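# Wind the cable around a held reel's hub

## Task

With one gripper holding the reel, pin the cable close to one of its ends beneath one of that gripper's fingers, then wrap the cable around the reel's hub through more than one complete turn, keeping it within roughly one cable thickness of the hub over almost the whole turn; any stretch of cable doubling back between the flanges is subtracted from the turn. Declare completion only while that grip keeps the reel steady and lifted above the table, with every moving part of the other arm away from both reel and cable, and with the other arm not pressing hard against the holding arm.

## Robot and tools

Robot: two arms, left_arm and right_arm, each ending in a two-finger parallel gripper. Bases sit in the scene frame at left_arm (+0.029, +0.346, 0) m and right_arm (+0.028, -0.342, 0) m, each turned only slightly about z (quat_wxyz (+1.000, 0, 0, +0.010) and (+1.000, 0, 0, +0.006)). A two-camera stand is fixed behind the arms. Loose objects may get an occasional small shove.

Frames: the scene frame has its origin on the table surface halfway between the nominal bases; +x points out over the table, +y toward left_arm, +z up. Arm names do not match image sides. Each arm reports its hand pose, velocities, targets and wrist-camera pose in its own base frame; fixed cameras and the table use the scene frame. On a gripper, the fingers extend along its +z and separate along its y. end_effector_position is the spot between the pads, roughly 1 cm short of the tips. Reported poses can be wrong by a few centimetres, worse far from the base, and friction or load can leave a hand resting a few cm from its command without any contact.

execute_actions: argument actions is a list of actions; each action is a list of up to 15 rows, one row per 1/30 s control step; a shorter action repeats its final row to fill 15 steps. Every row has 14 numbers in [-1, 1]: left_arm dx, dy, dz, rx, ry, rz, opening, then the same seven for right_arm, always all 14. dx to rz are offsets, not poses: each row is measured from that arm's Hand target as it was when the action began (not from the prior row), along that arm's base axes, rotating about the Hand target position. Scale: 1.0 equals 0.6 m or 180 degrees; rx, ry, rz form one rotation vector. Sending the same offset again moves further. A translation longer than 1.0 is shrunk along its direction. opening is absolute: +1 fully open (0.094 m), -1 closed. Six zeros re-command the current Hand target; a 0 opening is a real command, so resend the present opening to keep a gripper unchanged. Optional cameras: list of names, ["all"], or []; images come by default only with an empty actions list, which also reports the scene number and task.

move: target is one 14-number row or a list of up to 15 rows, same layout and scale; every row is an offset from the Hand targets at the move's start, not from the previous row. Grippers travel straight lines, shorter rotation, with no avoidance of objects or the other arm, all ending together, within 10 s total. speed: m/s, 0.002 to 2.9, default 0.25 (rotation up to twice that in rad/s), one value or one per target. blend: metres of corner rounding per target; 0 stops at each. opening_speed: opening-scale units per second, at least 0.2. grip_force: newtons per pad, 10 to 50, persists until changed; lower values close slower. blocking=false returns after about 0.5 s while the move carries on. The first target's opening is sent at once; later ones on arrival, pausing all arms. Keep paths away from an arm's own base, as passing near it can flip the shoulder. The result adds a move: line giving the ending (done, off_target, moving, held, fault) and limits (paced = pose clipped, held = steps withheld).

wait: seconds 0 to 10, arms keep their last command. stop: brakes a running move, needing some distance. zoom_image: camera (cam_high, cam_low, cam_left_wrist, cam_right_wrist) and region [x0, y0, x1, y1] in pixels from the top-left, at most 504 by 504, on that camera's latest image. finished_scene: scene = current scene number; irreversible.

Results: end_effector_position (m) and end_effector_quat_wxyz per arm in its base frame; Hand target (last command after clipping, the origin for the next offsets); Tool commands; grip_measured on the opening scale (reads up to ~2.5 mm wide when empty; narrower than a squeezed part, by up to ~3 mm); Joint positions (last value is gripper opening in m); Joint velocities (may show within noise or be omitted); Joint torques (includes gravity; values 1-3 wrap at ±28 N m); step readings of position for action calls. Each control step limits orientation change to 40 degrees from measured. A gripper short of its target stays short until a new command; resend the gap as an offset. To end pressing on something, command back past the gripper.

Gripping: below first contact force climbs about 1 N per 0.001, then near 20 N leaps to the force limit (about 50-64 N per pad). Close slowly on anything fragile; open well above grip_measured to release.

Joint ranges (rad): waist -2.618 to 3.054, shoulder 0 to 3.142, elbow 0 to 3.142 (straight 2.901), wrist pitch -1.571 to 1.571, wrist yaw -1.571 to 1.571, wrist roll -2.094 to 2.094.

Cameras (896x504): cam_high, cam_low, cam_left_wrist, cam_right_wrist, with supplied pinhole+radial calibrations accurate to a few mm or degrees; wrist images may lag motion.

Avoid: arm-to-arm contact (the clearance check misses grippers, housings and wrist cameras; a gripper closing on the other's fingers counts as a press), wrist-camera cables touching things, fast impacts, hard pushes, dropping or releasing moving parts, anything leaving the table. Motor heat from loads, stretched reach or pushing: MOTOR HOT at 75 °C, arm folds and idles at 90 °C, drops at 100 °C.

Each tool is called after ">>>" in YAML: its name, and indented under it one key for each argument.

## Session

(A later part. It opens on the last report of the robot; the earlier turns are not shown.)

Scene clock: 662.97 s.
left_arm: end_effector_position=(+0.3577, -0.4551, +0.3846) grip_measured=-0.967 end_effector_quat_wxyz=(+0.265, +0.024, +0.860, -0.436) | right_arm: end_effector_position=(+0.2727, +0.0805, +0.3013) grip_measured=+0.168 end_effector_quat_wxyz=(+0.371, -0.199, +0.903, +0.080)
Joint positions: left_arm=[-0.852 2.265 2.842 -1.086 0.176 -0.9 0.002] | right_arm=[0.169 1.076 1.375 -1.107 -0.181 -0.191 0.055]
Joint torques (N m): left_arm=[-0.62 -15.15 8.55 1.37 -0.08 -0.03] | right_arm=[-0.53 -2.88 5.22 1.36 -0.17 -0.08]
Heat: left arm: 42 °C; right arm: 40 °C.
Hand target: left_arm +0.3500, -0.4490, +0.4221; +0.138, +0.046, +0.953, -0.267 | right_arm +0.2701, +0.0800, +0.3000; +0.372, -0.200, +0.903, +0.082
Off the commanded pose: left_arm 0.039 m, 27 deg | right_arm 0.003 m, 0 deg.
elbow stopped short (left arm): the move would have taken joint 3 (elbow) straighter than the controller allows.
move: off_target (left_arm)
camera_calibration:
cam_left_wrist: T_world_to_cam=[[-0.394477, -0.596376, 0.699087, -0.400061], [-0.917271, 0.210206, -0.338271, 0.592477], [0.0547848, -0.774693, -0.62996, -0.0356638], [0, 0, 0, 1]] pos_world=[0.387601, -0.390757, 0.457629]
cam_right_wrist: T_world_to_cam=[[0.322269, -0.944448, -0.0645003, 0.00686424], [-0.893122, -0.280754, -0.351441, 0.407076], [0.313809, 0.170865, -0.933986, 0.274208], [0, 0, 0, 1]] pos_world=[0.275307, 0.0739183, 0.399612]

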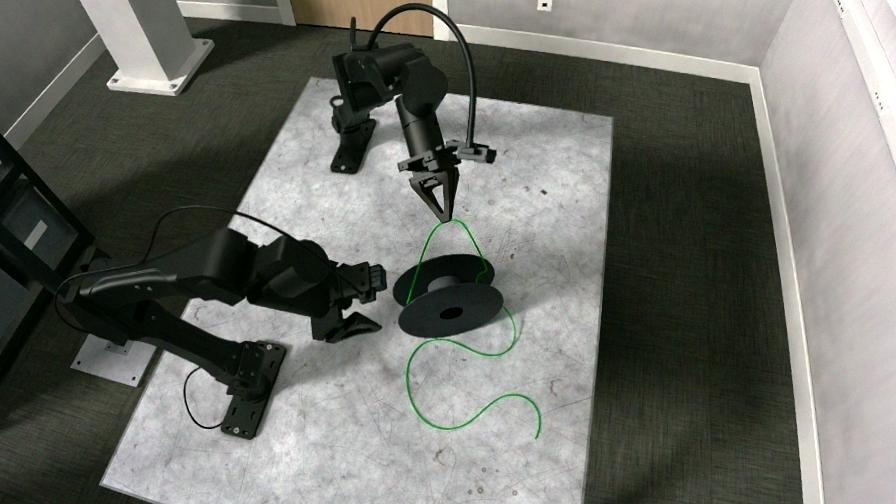

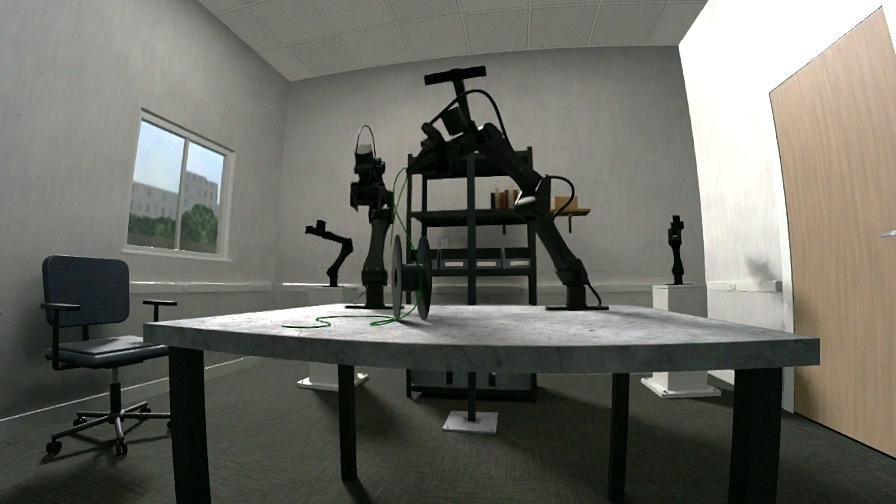

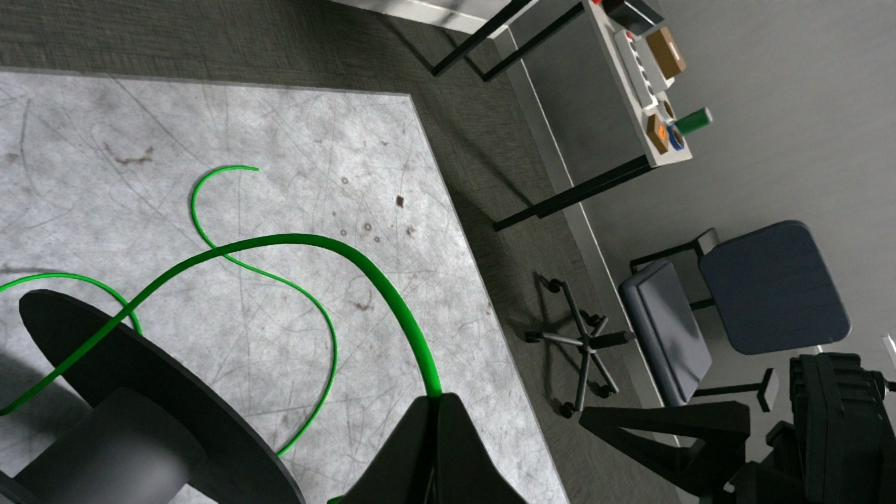

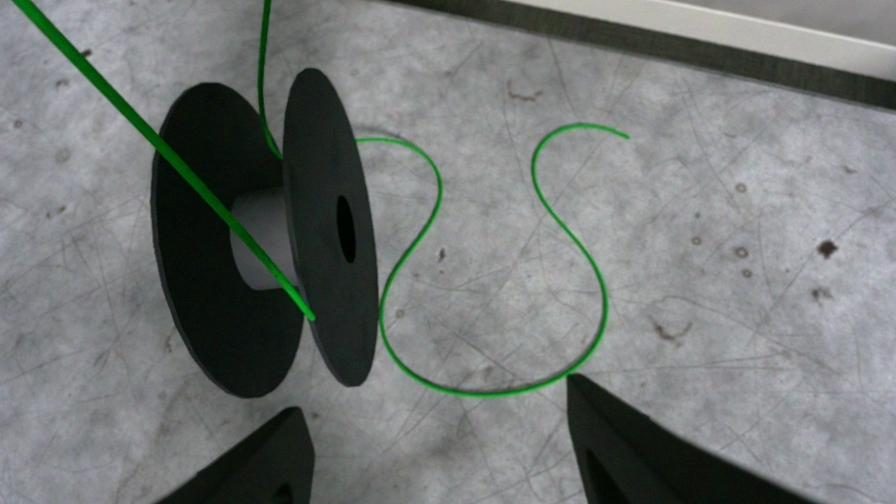

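>>> move:
  target: [-0.116,-0.055,-0.12,0,0,0,-1,0,0,0,0,0,0,0.17]
  speed: 0.12
  cameras: ["all"]

>>> zoom_image:
  camera: "cam_high"
  region: [360, 180, 540, 360]

>>> zoom_image:
  camera: "cam_low"
  region: [330, 140, 530, 340]

Scene clock: 692.47 s.
left_arm: end_effector_position=(+0.2803, -0.4802, +0.3480) grip_measured=-0.967 end_effector_quat_wxyz=(+0.205, +0.043, +0.901, -0.380) | right_arm: end_effector_position=(+0.2727, +0.0805, +0.3013) grip_measured=+0.168 end_effector_quat_wxyz=(+0.371, -0.199, +0.903, +0.080)
Joint positions: left_arm=[-1.018 2.265 2.842 -1.257 0.081 -0.962 0.002] | right_arm=[0.169 1.076 1.375 -1.107 -0.181 -0.191 0.055]
Joint torques (N m): left_arm=[-0.51 -10.41 8.44 1.03 -0.11 -0.04] | right_arm=[-0.54 -2.86 5.23 1.35 -0.18 -0.08]
Heat: left arm: 42 °C; right arm: 40 °C.
Hand target: left_arm +0.2804, -0.4821, +0.3501; +0.138, +0.046, +0.953, -0.267 | right_arm +0.2701, +0.0800, +0.3000; +0.372, -0.200, +0.903, +0.082
Off the commanded pose: left_arm 0.003 m, 16 deg | right_arm 0.003 m, 0 deg.
elbow stopped short (left arm): the move would have taken joint 3 (elbow) straighter than the controller allows.
move: off_target (left_arm)
camera_calibration:
cam_left_wrist: T_world_to_cam=[[-0.357218, -0.674749, 0.64584, -0.449608], [-0.932391, 0.298447, -0.203904, 0.514264], [-0.0551649, -0.675013, -0.73574, 0.0415219], [0, 0, 0, 1]] pos_world=[0.321178, -0.428826, 0.425785]
cam_right_wrist: T_world_to_cam=[[0.322269, -0.944448, -0.0645003, 0.00686424], [-0.893122, -0.280754, -0.351441, 0.407076], [0.313809, 0.170865, -0.933986, 0.274208], [0, 0, 0, 1]] pos_world=[0.275307, 0.0739183, 0.399612]

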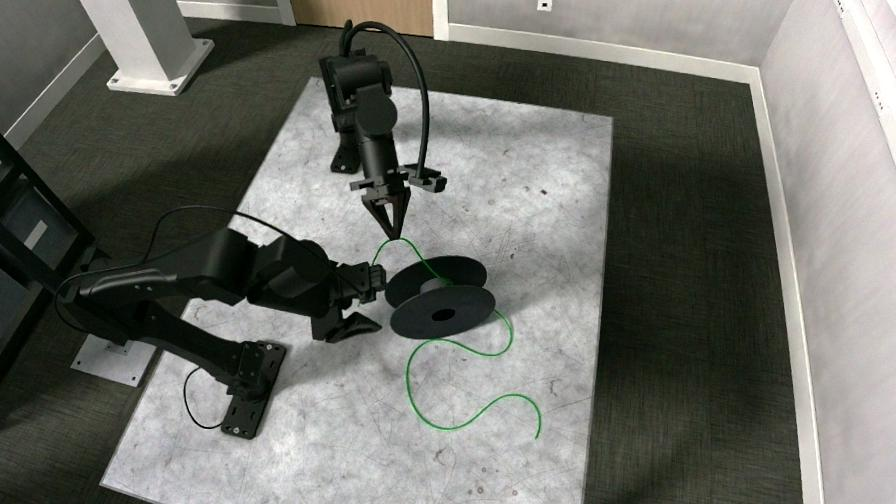

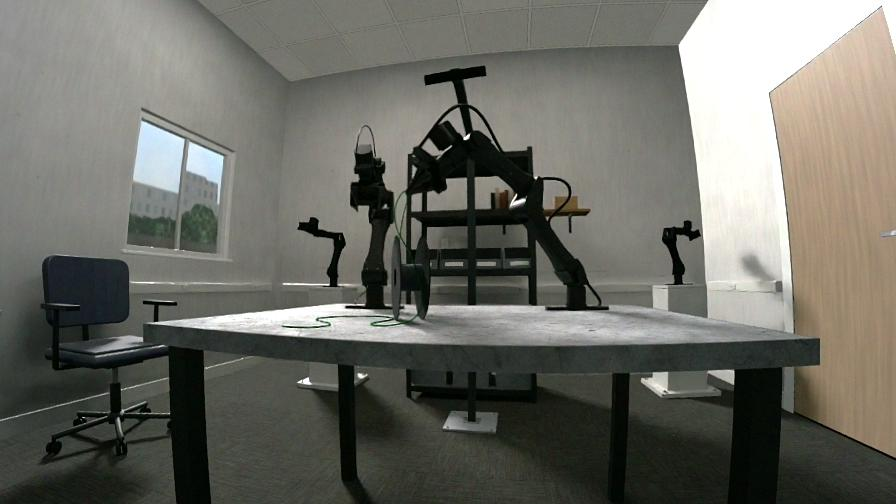

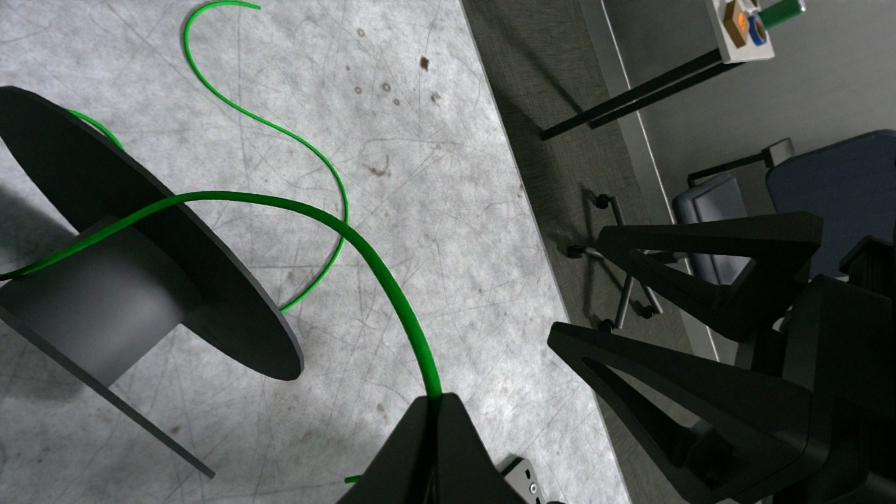

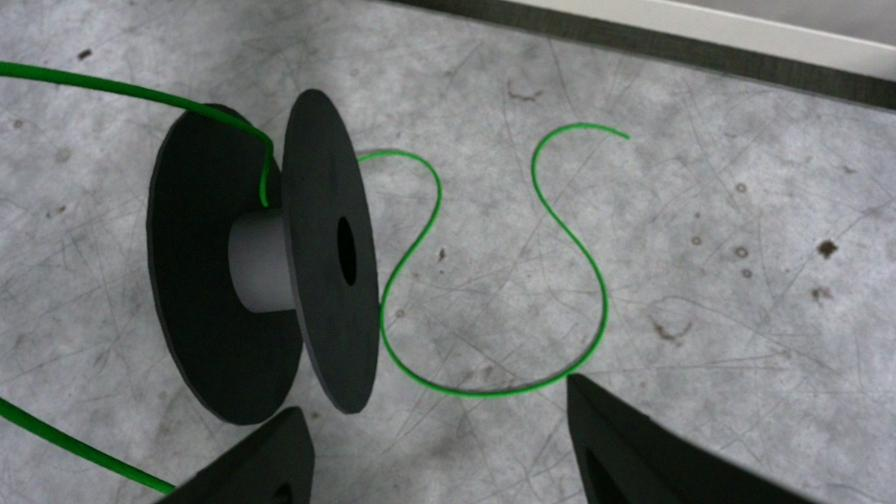

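Scaled by 2.800 from the camera's 896x504 image, which has a finer 1280x720 frame.

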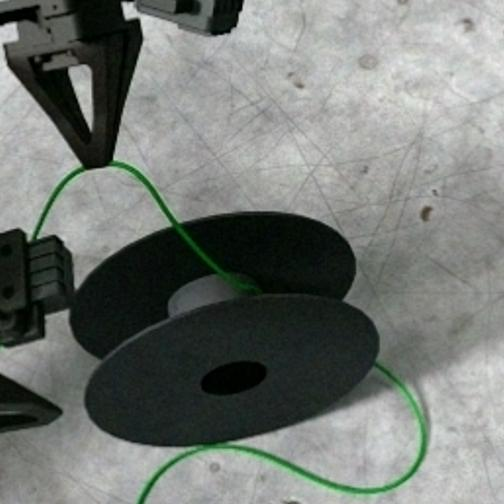

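Scaled by 2.520 from the camera's 896x504 image, which has a finer 1280x720 frame.

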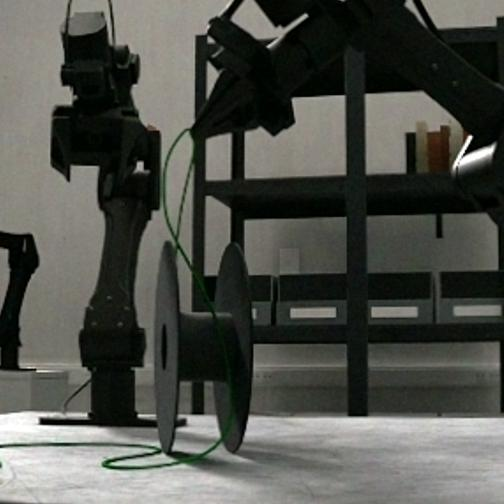

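>>> move:
  target:
    - [0.06,0.028,-0.075,0,0,0,-1,0,0,0,0,0,0,0.17]
    - [0.153,0.065,-0.142,0,0,0,-1,0,0,0,0,0,0,0.17]
  speed: 0.1
  blend: [0.02,0]
  cameras: ["all"]

>>> zoom_image:
  camera: "cam_high"
  region: [360, 180, 540, 360]

>>> zoom_image:
  camera: "cam_low"
  region: [330, 140, 530, 340]

Scene clock: 720.00 s.
left_arm: end_effector_position=(+0.3699, -0.4393, +0.2588) grip_measured=-0.967 end_effector_quat_wxyz=(+0.172, +0.033, +0.937, -0.302) | right_arm: end_effector_position=(+0.2727, +0.0805, +0.3013) grip_measured=+0.168 end_effector_quat_wxyz=(+0.371, -0.199, +0.903, +0.080)
Joint positions: left_arm=[-0.818 2.415 2.842 -1.306 0.175 -0.81 0.002] | right_arm=[0.169 1.076 1.375 -1.107 -0.181 -0.191 0.055]
Joint torques (N m): left_arm=[0.02 -12.22 8.84 0.97 0.17 0.11] | right_arm=[-0.53 -2.88 5.22 1.35 -0.19 -0.08]
Heat: left arm: 41 °C; right arm: 40 °C.
Hand target: left_arm +0.3722, -0.4430, +0.2649; +0.138, +0.046, +0.953, -0.267 | right_arm +0.2701, +0.0800, +0.3000; +0.372, -0.200, +0.903, +0.082
Off the commanded pose: left_arm 0.008 m, 6 deg | right_arm 0.003 m, 0 deg.
elbow stopped short (left arm): the move would have taken joint 3 (elbow) straighter than the controller allows.
move: off_target (left_arm)
camera_calibration:
cam_left_wrist: T_world_to_cam=[[-0.292392, -0.78386, 0.547787, -0.378908], [-0.951206, 0.297431, -0.0821129, 0.542413], [-0.0985636, -0.545067, -0.832579, 0.10668], [0, 0, 0, 1]] pos_world=[0.415672, -0.400194, 0.340919]
cam_right_wrist: T_world_to_cam=[[0.322269, -0.944448, -0.0645003, 0.00686424], [-0.893122, -0.280754, -0.351441, 0.407076], [0.313809, 0.170865, -0.933986, 0.274208], [0, 0, 0, 1]] pos_world=[0.275307, 0.0739183, 0.399612]

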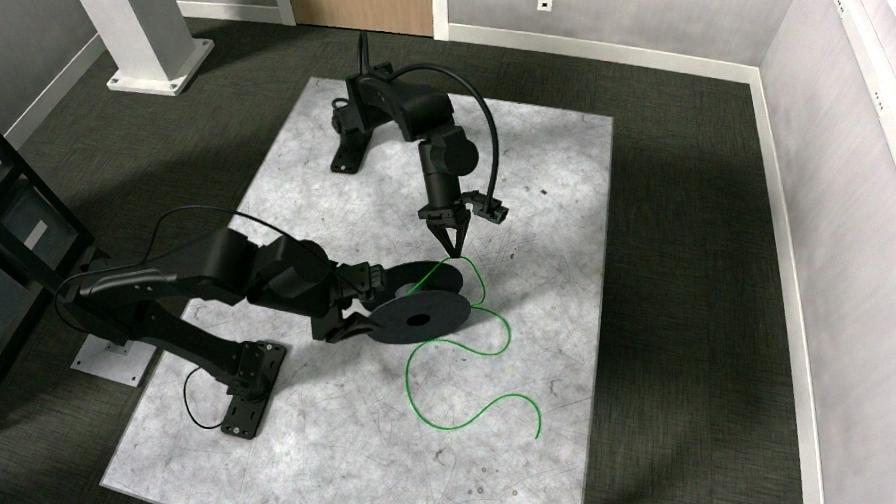

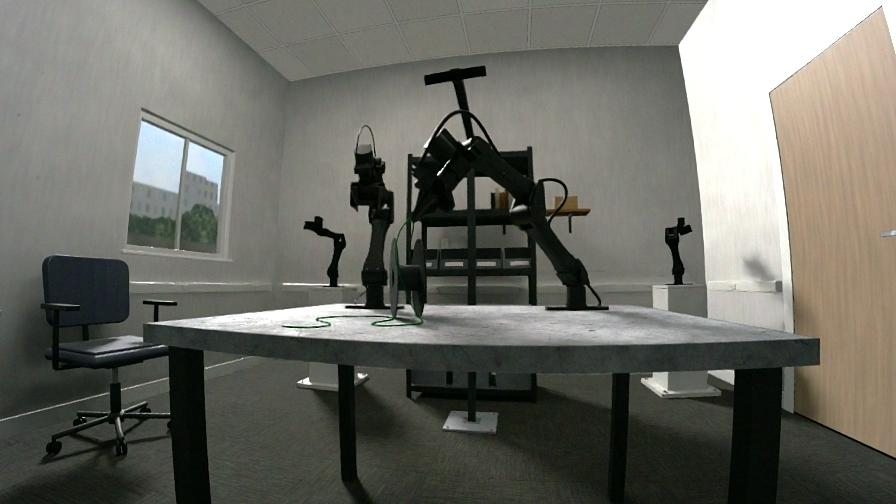

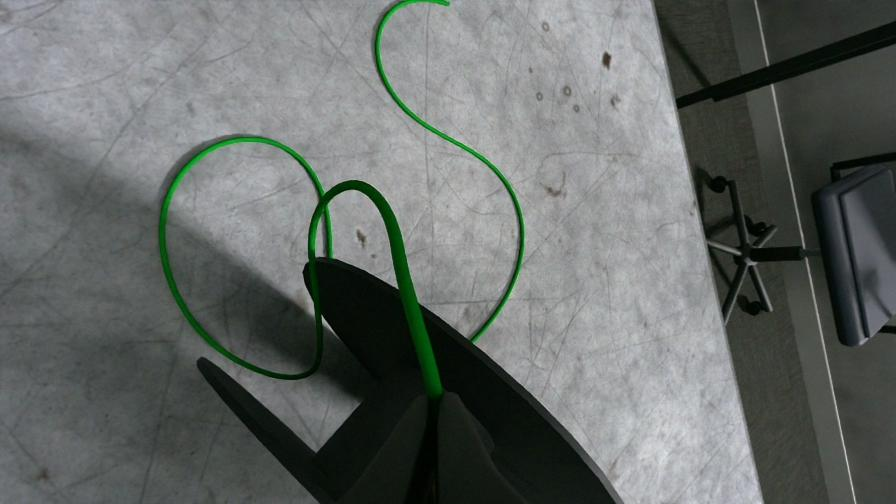

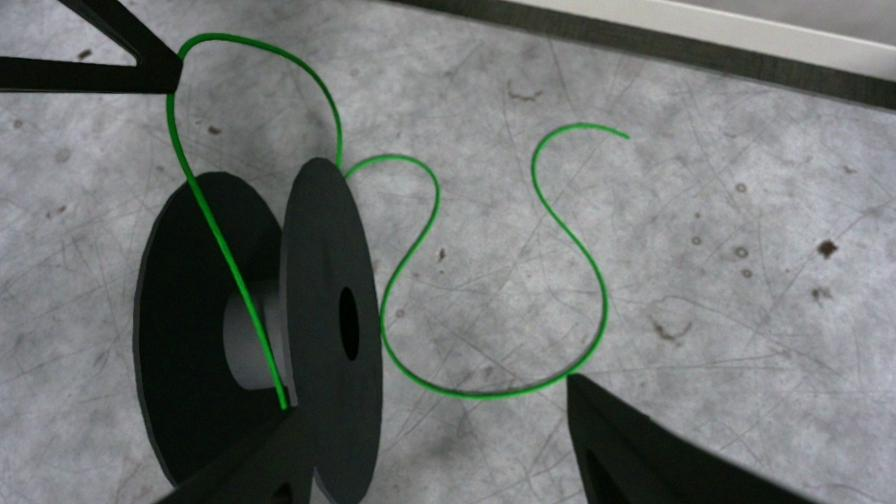

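Scaled by 2.800 from the camera's 896x504 image, which has a finer 1280x720 frame.

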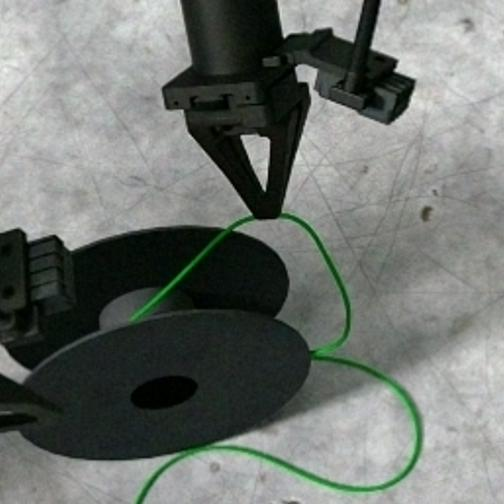

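Scaled by 2.520 from the camera's 896x504 image, which has a finer 1280x720 frame.

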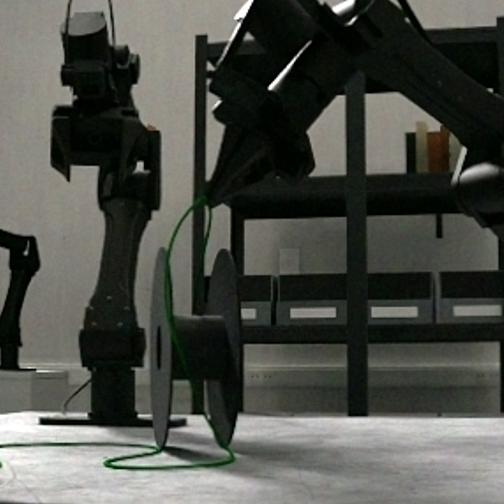

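>>> move:
  target: [-0.052,-0.069,-0.025,0,0,0,-1,0.022,0.136,-0.08,0,0,0,0.81]
  speed: 0.08
  cameras: ["all"]

>>> zoom_image:
  camera: "cam_high"
  region: [340, 200, 500, 360]

>>> zoom_image:
  camera: "cam_low"
  region: [330, 180, 490, 340]

Scene clock: 757.77 s.
left_arm: end_effector_position=(+0.3368, -0.4785, +0.2449) grip_measured=-0.967 end_effector_quat_wxyz=(+0.161, +0.044, +0.938, -0.304) | right_arm: end_effector_position=(+0.2809, +0.1600, +0.2516) grip_measured=+0.808 end_effector_quat_wxyz=(+0.365, -0.203, +0.905, +0.083)
Joint positions: left_arm=[-0.917 2.448 2.842 -1.274 0.137 -0.873 0.002] | right_arm=[0.559 1.137 1.195 -0.866 0.08 0.087 0.085]
Joint torques (N m): left_arm=[-0.42 -12.1 8.87 1.07 -0.08 -0.07] | right_arm=[0.51 -3.11 6.05 1.55 0.13 0.03]
Heat: left arm: 43 °C; right arm: 40 °C.
Hand target: left_arm +0.3410, -0.4844, +0.2499; +0.138, +0.046, +0.953, -0.267 | right_arm +0.2832, +0.1616, +0.2518; +0.372, -0.200, +0.903, +0.082
Off the commanded pose: left_arm 0.009 m, 5 deg | right_arm 0.003 m, 1 deg.
elbow stopped short (left arm): the move would have taken joint 3 (elbow) straighter than the controller allows.
move: off_target (left_arm)
camera_calibration:
cam_left_wrist: T_world_to_cam=[[-0.305583, -0.776379, 0.55123, -0.404534], [-0.943906, 0.323094, -0.0682092, 0.527826], [-0.125143, -0.541153, -0.83156, 0.0810532], [0, 0, 0, 1]] pos_world=[0.384742, -0.440746, 0.326394]
cam_right_wrist: T_world_to_cam=[[0.33057, -0.94128, -0.0686704, 0.0743074], [-0.895145, -0.289648, -0.338849, 0.418146], [0.299062, 0.173483, -0.938331, 0.216497], [0, 0, 0, 1]] pos_world=[0.284992, 0.1535, 0.349937]

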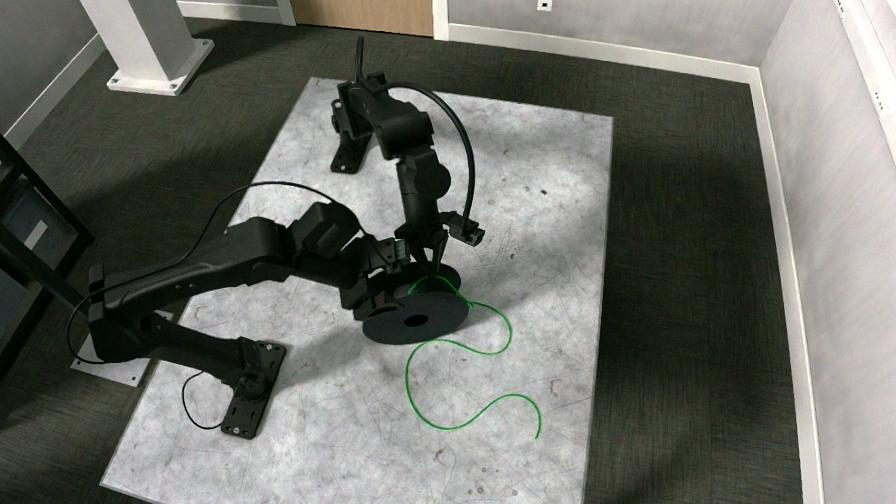

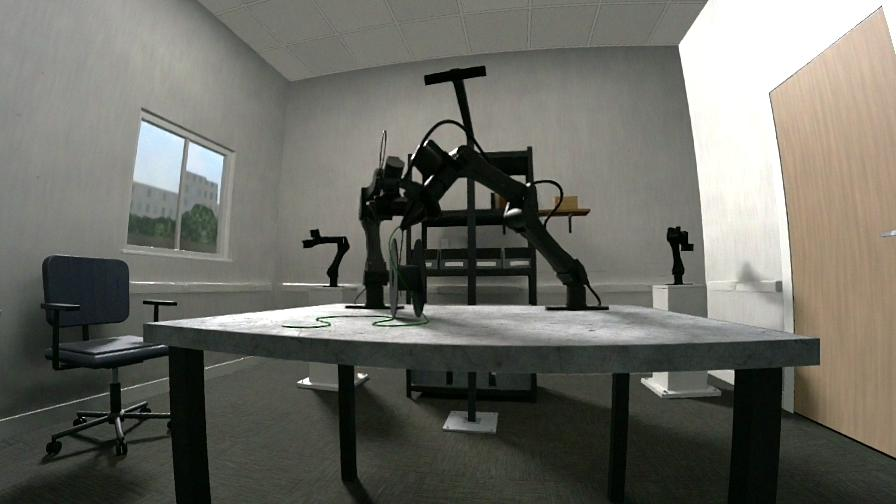

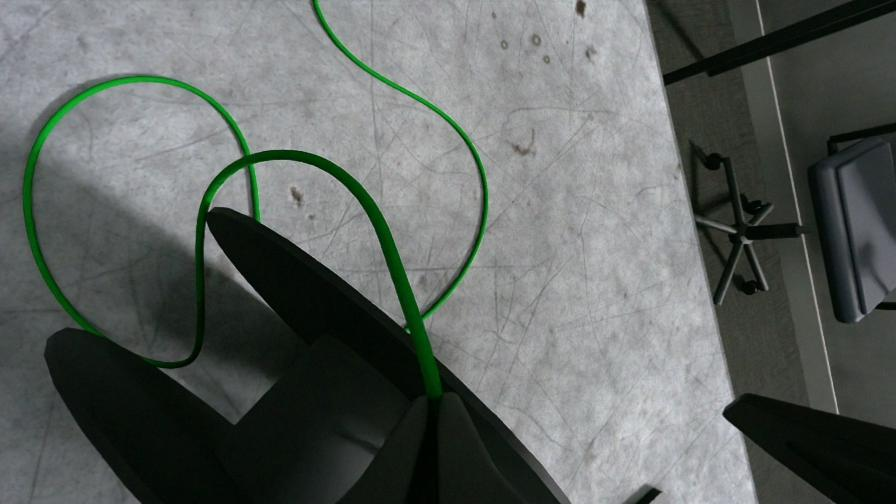

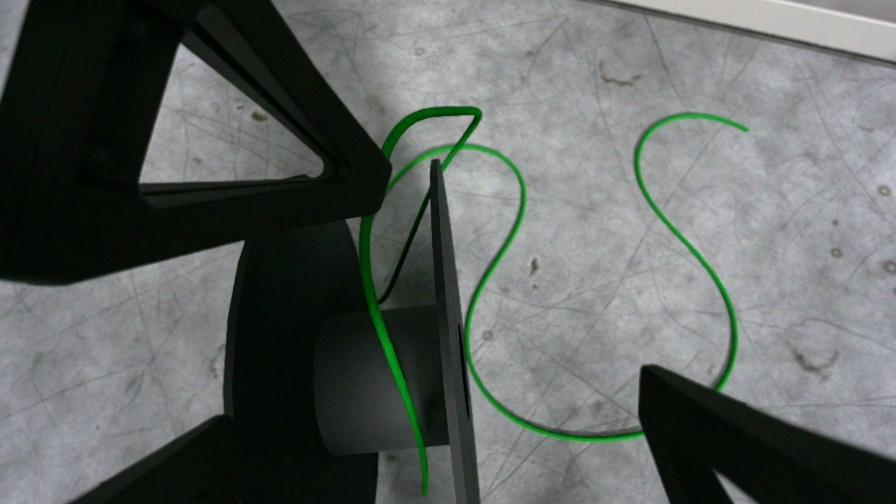

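Scaled by 3.150 from the camera's 896x504 image, which has a finer 1280x720 frame.

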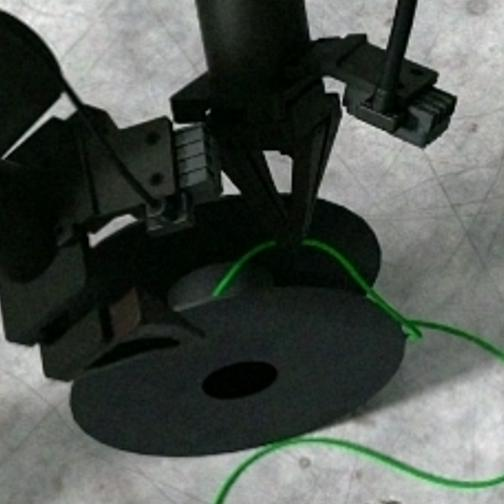

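Scaled by 3.150 from the camera's 896x504 image, which has a finer 1280x720 frame.

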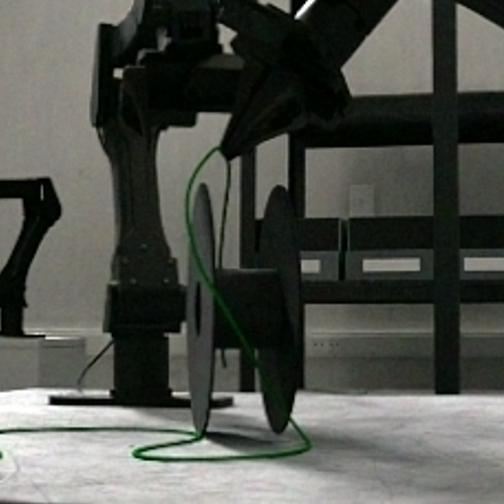

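>>> move:
  target: [0,0,0,0,0,0,-1,0.005,0.002,-0.14,0,0,0,0.81]
  speed: 0.08
  cameras: ["cam_right_wrist","cam_left_wrist","cam_low","cam_high"]

>>> zoom_image:
  camera: "cam_low"
  region: [330, 180, 490, 340]

Scene clock: 779.13 s.
left_arm: end_effector_position=(+0.3368, -0.4785, +0.2449) grip_measured=-0.967 end_effector_quat_wxyz=(+0.161, +0.044, +0.938, -0.304) | right_arm: end_effector_position=(+0.2849, +0.1624, +0.1630) grip_measured=+0.808 end_effector_quat_wxyz=(+0.358, -0.203, +0.908, +0.080)
Joint positions: left_arm=[-0.917 2.448 2.842 -1.274 0.137 -0.873 0.002] | right_arm=[0.559 1.123 0.843 -0.543 0.08 0.087 0.085]
Joint torques (N m): left_arm=[-0.35 -12.01 9.01 1.1 -0.06 -0.06] | right_arm=[0.27 -4.83 6.26 1.55 0.11 0.01]
Heat: left arm: 46 °C; right arm: 40 °C.
Hand target: left_arm +0.3410, -0.4844, +0.2499; +0.138, +0.046, +0.953, -0.267 | right_arm +0.2863, +0.1628, +0.1680; +0.372, -0.200, +0.903, +0.082
Off the commanded pose: left_arm 0.009 m, 5 deg | right_arm 0.005 m, 2 deg.
elbow stopped short (left arm): the move would have taken joint 3 (elbow) straighter than the controller allows.
move: off_target (left_arm)
camera_calibration:
cam_left_wrist: T_world_to_cam=[[-0.305583, -0.776379, 0.55123, -0.404534], [-0.943906, 0.323094, -0.0682092, 0.527826], [-0.125143, -0.541153, -0.83156, 0.0810532], [0, 0, 0, 1]] pos_world=[0.384742, -0.440746, 0.326394]
cam_right_wrist: T_world_to_cam=[[0.329163, -0.942026, -0.0651001, 0.0691307], [-0.899811, -0.292012, -0.324143, 0.391763], [0.286341, 0.165274, -0.943766, 0.137499], [0, 0, 0, 1]] pos_world=[0.290386, 0.156798, 0.261254]

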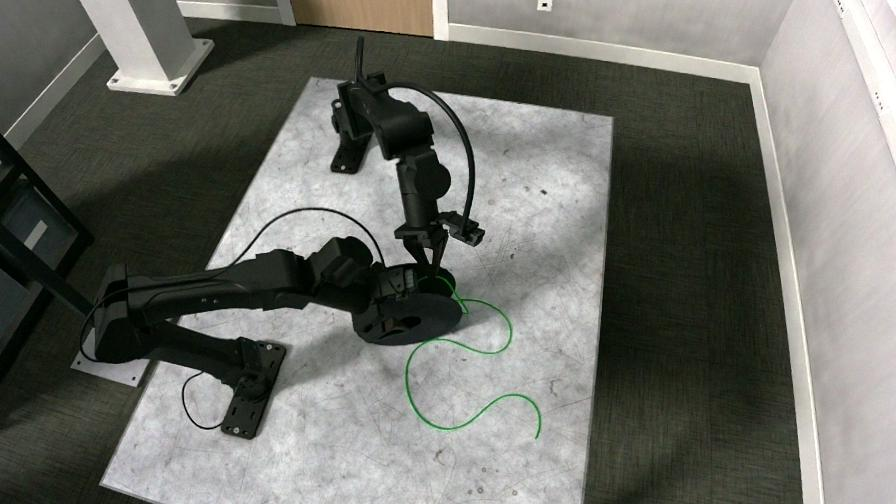

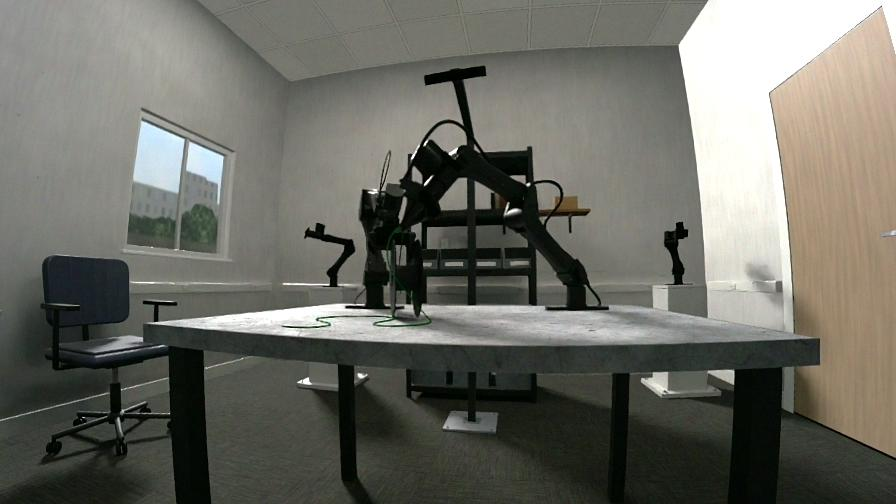

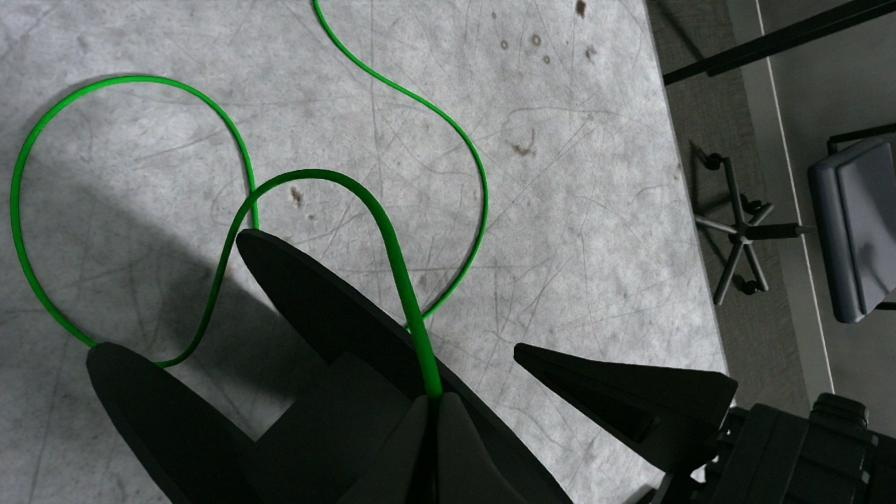

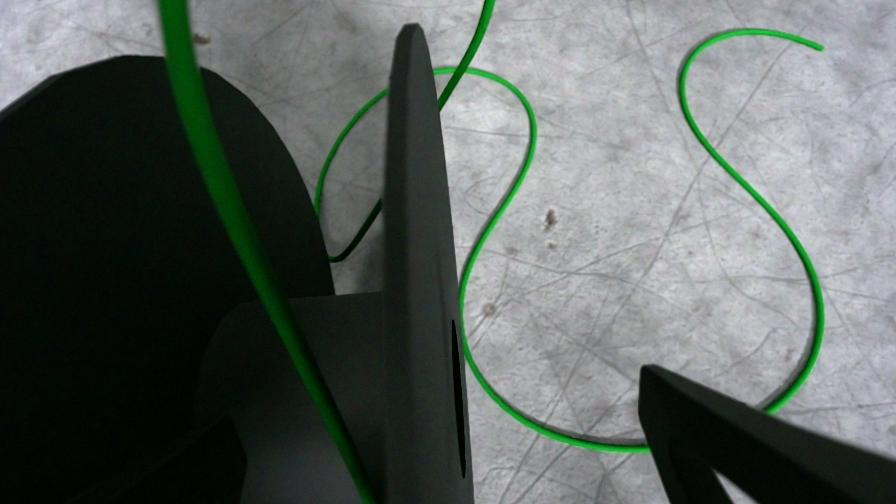

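Scaled by 3.150 from the camera's 896x504 image, which has a finer 1280x720 frame.

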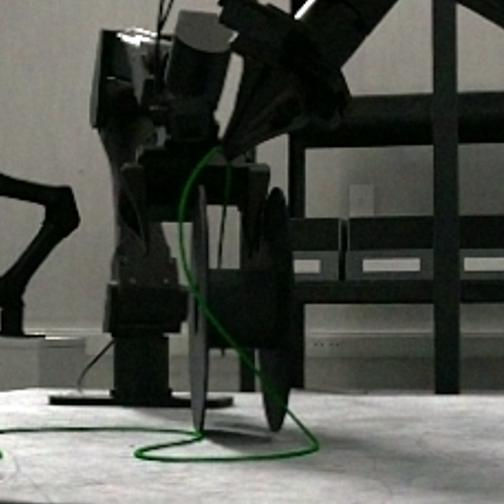

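>>> move:
  target: [0,0,0,0,0,0,-1,0,0,-0.09,0,0,0,0.81]
  speed: 0.05
  cameras: ["cam_right_wrist","cam_left_wrist","cam_low","cam_high"]

>>> zoom_image:
  camera: "cam_low"
  region: [330, 180, 490, 340]

>>> zoom_image:
  camera: "cam_high"
  region: [330, 200, 490, 360]

Scene clock: 790.50 s.
left_arm: end_effector_position=(+0.3368, -0.4785, +0.2449) grip_measured=-0.967 end_effector_quat_wxyz=(+0.161, +0.044, +0.938, -0.303) | right_arm: end_effector_position=(+0.3000, +0.1709, +0.1474) grip_measured=+0.808 end_effector_quat_wxyz=(+0.419, -0.189, +0.882, +0.102)
Joint positions: left_arm=[-0.917 2.448 2.842 -1.274 0.136 -0.873 0.002] | right_arm=[0.559 1.115 0.672 -0.239 0.085 0.097 0.085]
Joint torques (N m): left_arm=[-0.34 -12.22 8.96 1.08 -0.07 -0.03] | right_arm=[0.24 -1.21 4.36 1.02 0.06 -0.09]
Heat: left arm: 47 °C; right arm: 40 °C.
Hand target: left_arm +0.3410, -0.4844, +0.2499; +0.138, +0.046, +0.953, -0.267 | right_arm +0.2862, +0.1627, +0.1139; +0.372, -0.200, +0.903, +0.082
Off the commanded pose: left_arm 0.009 m, 5 deg | right_arm 0.037 m, 6 deg.
elbow stopped short (left arm): the move would have taken joint 3 (elbow) straighter than the controller allows.
move: off_target (left_arm, right_arm)
camera_calibration:
cam_left_wrist: T_world_to_cam=[[-0.305521, -0.776562, 0.551007, -0.404488], [-0.943967, 0.322885, -0.0683517, 0.527771], [-0.124832, -0.541015, -0.831697, 0.0810939], [0, 0, 0, 1]] pos_world=[0.384741, -0.440646, 0.326395]
cam_right_wrist: T_world_to_cam=[[0.32974, -0.938678, -0.10077, 0.0757343], [-0.856468, -0.25253, -0.450212, 0.401514], [0.397156, 0.234759, -0.887218, 0.0635903], [0, 0, 0, 1]] pos_world=[0.293656, 0.157556, 0.244816]

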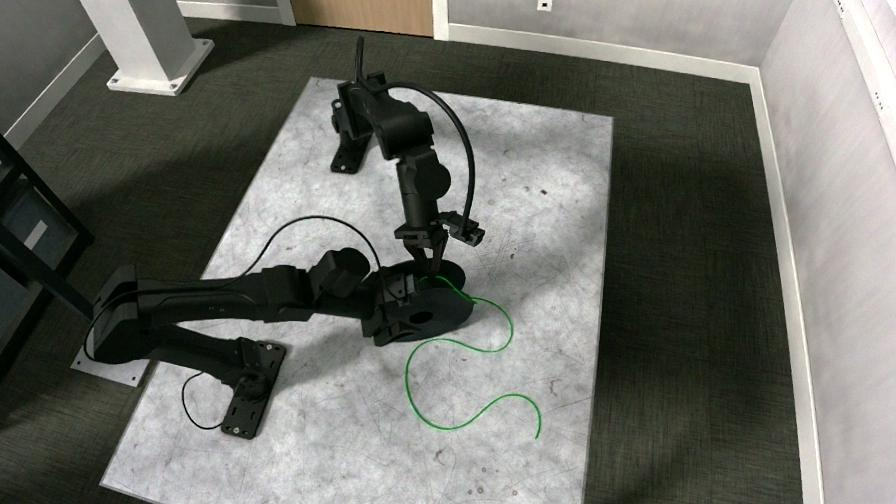

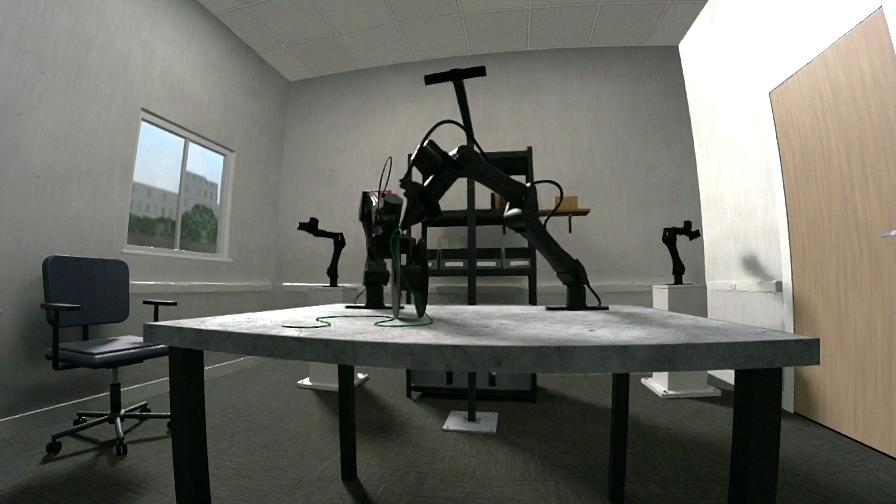

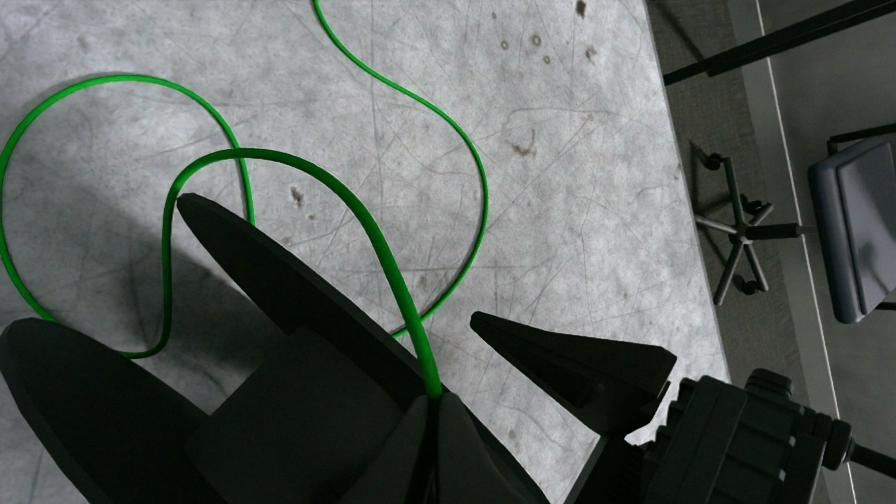

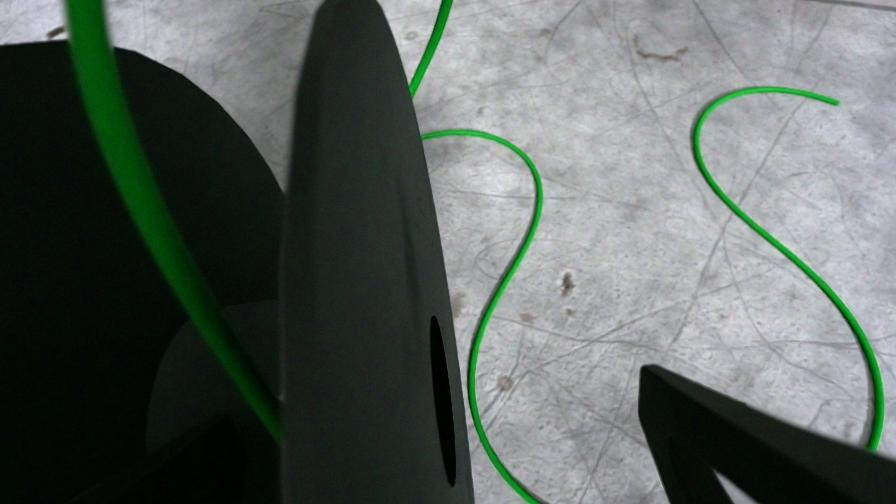

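Scaled by 3.150 from the camera's 896x504 image, which has a finer 1280x720 frame.

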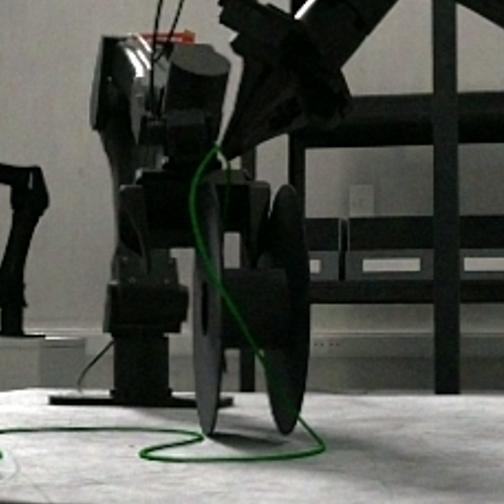

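Scaled by 3.150 from the camera's 896x504 image, which has a finer 1280x720 frame.

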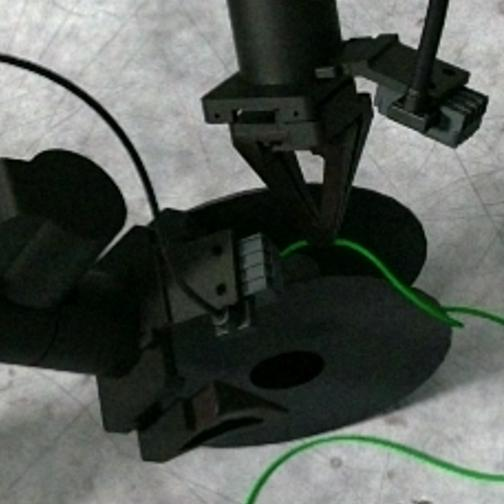

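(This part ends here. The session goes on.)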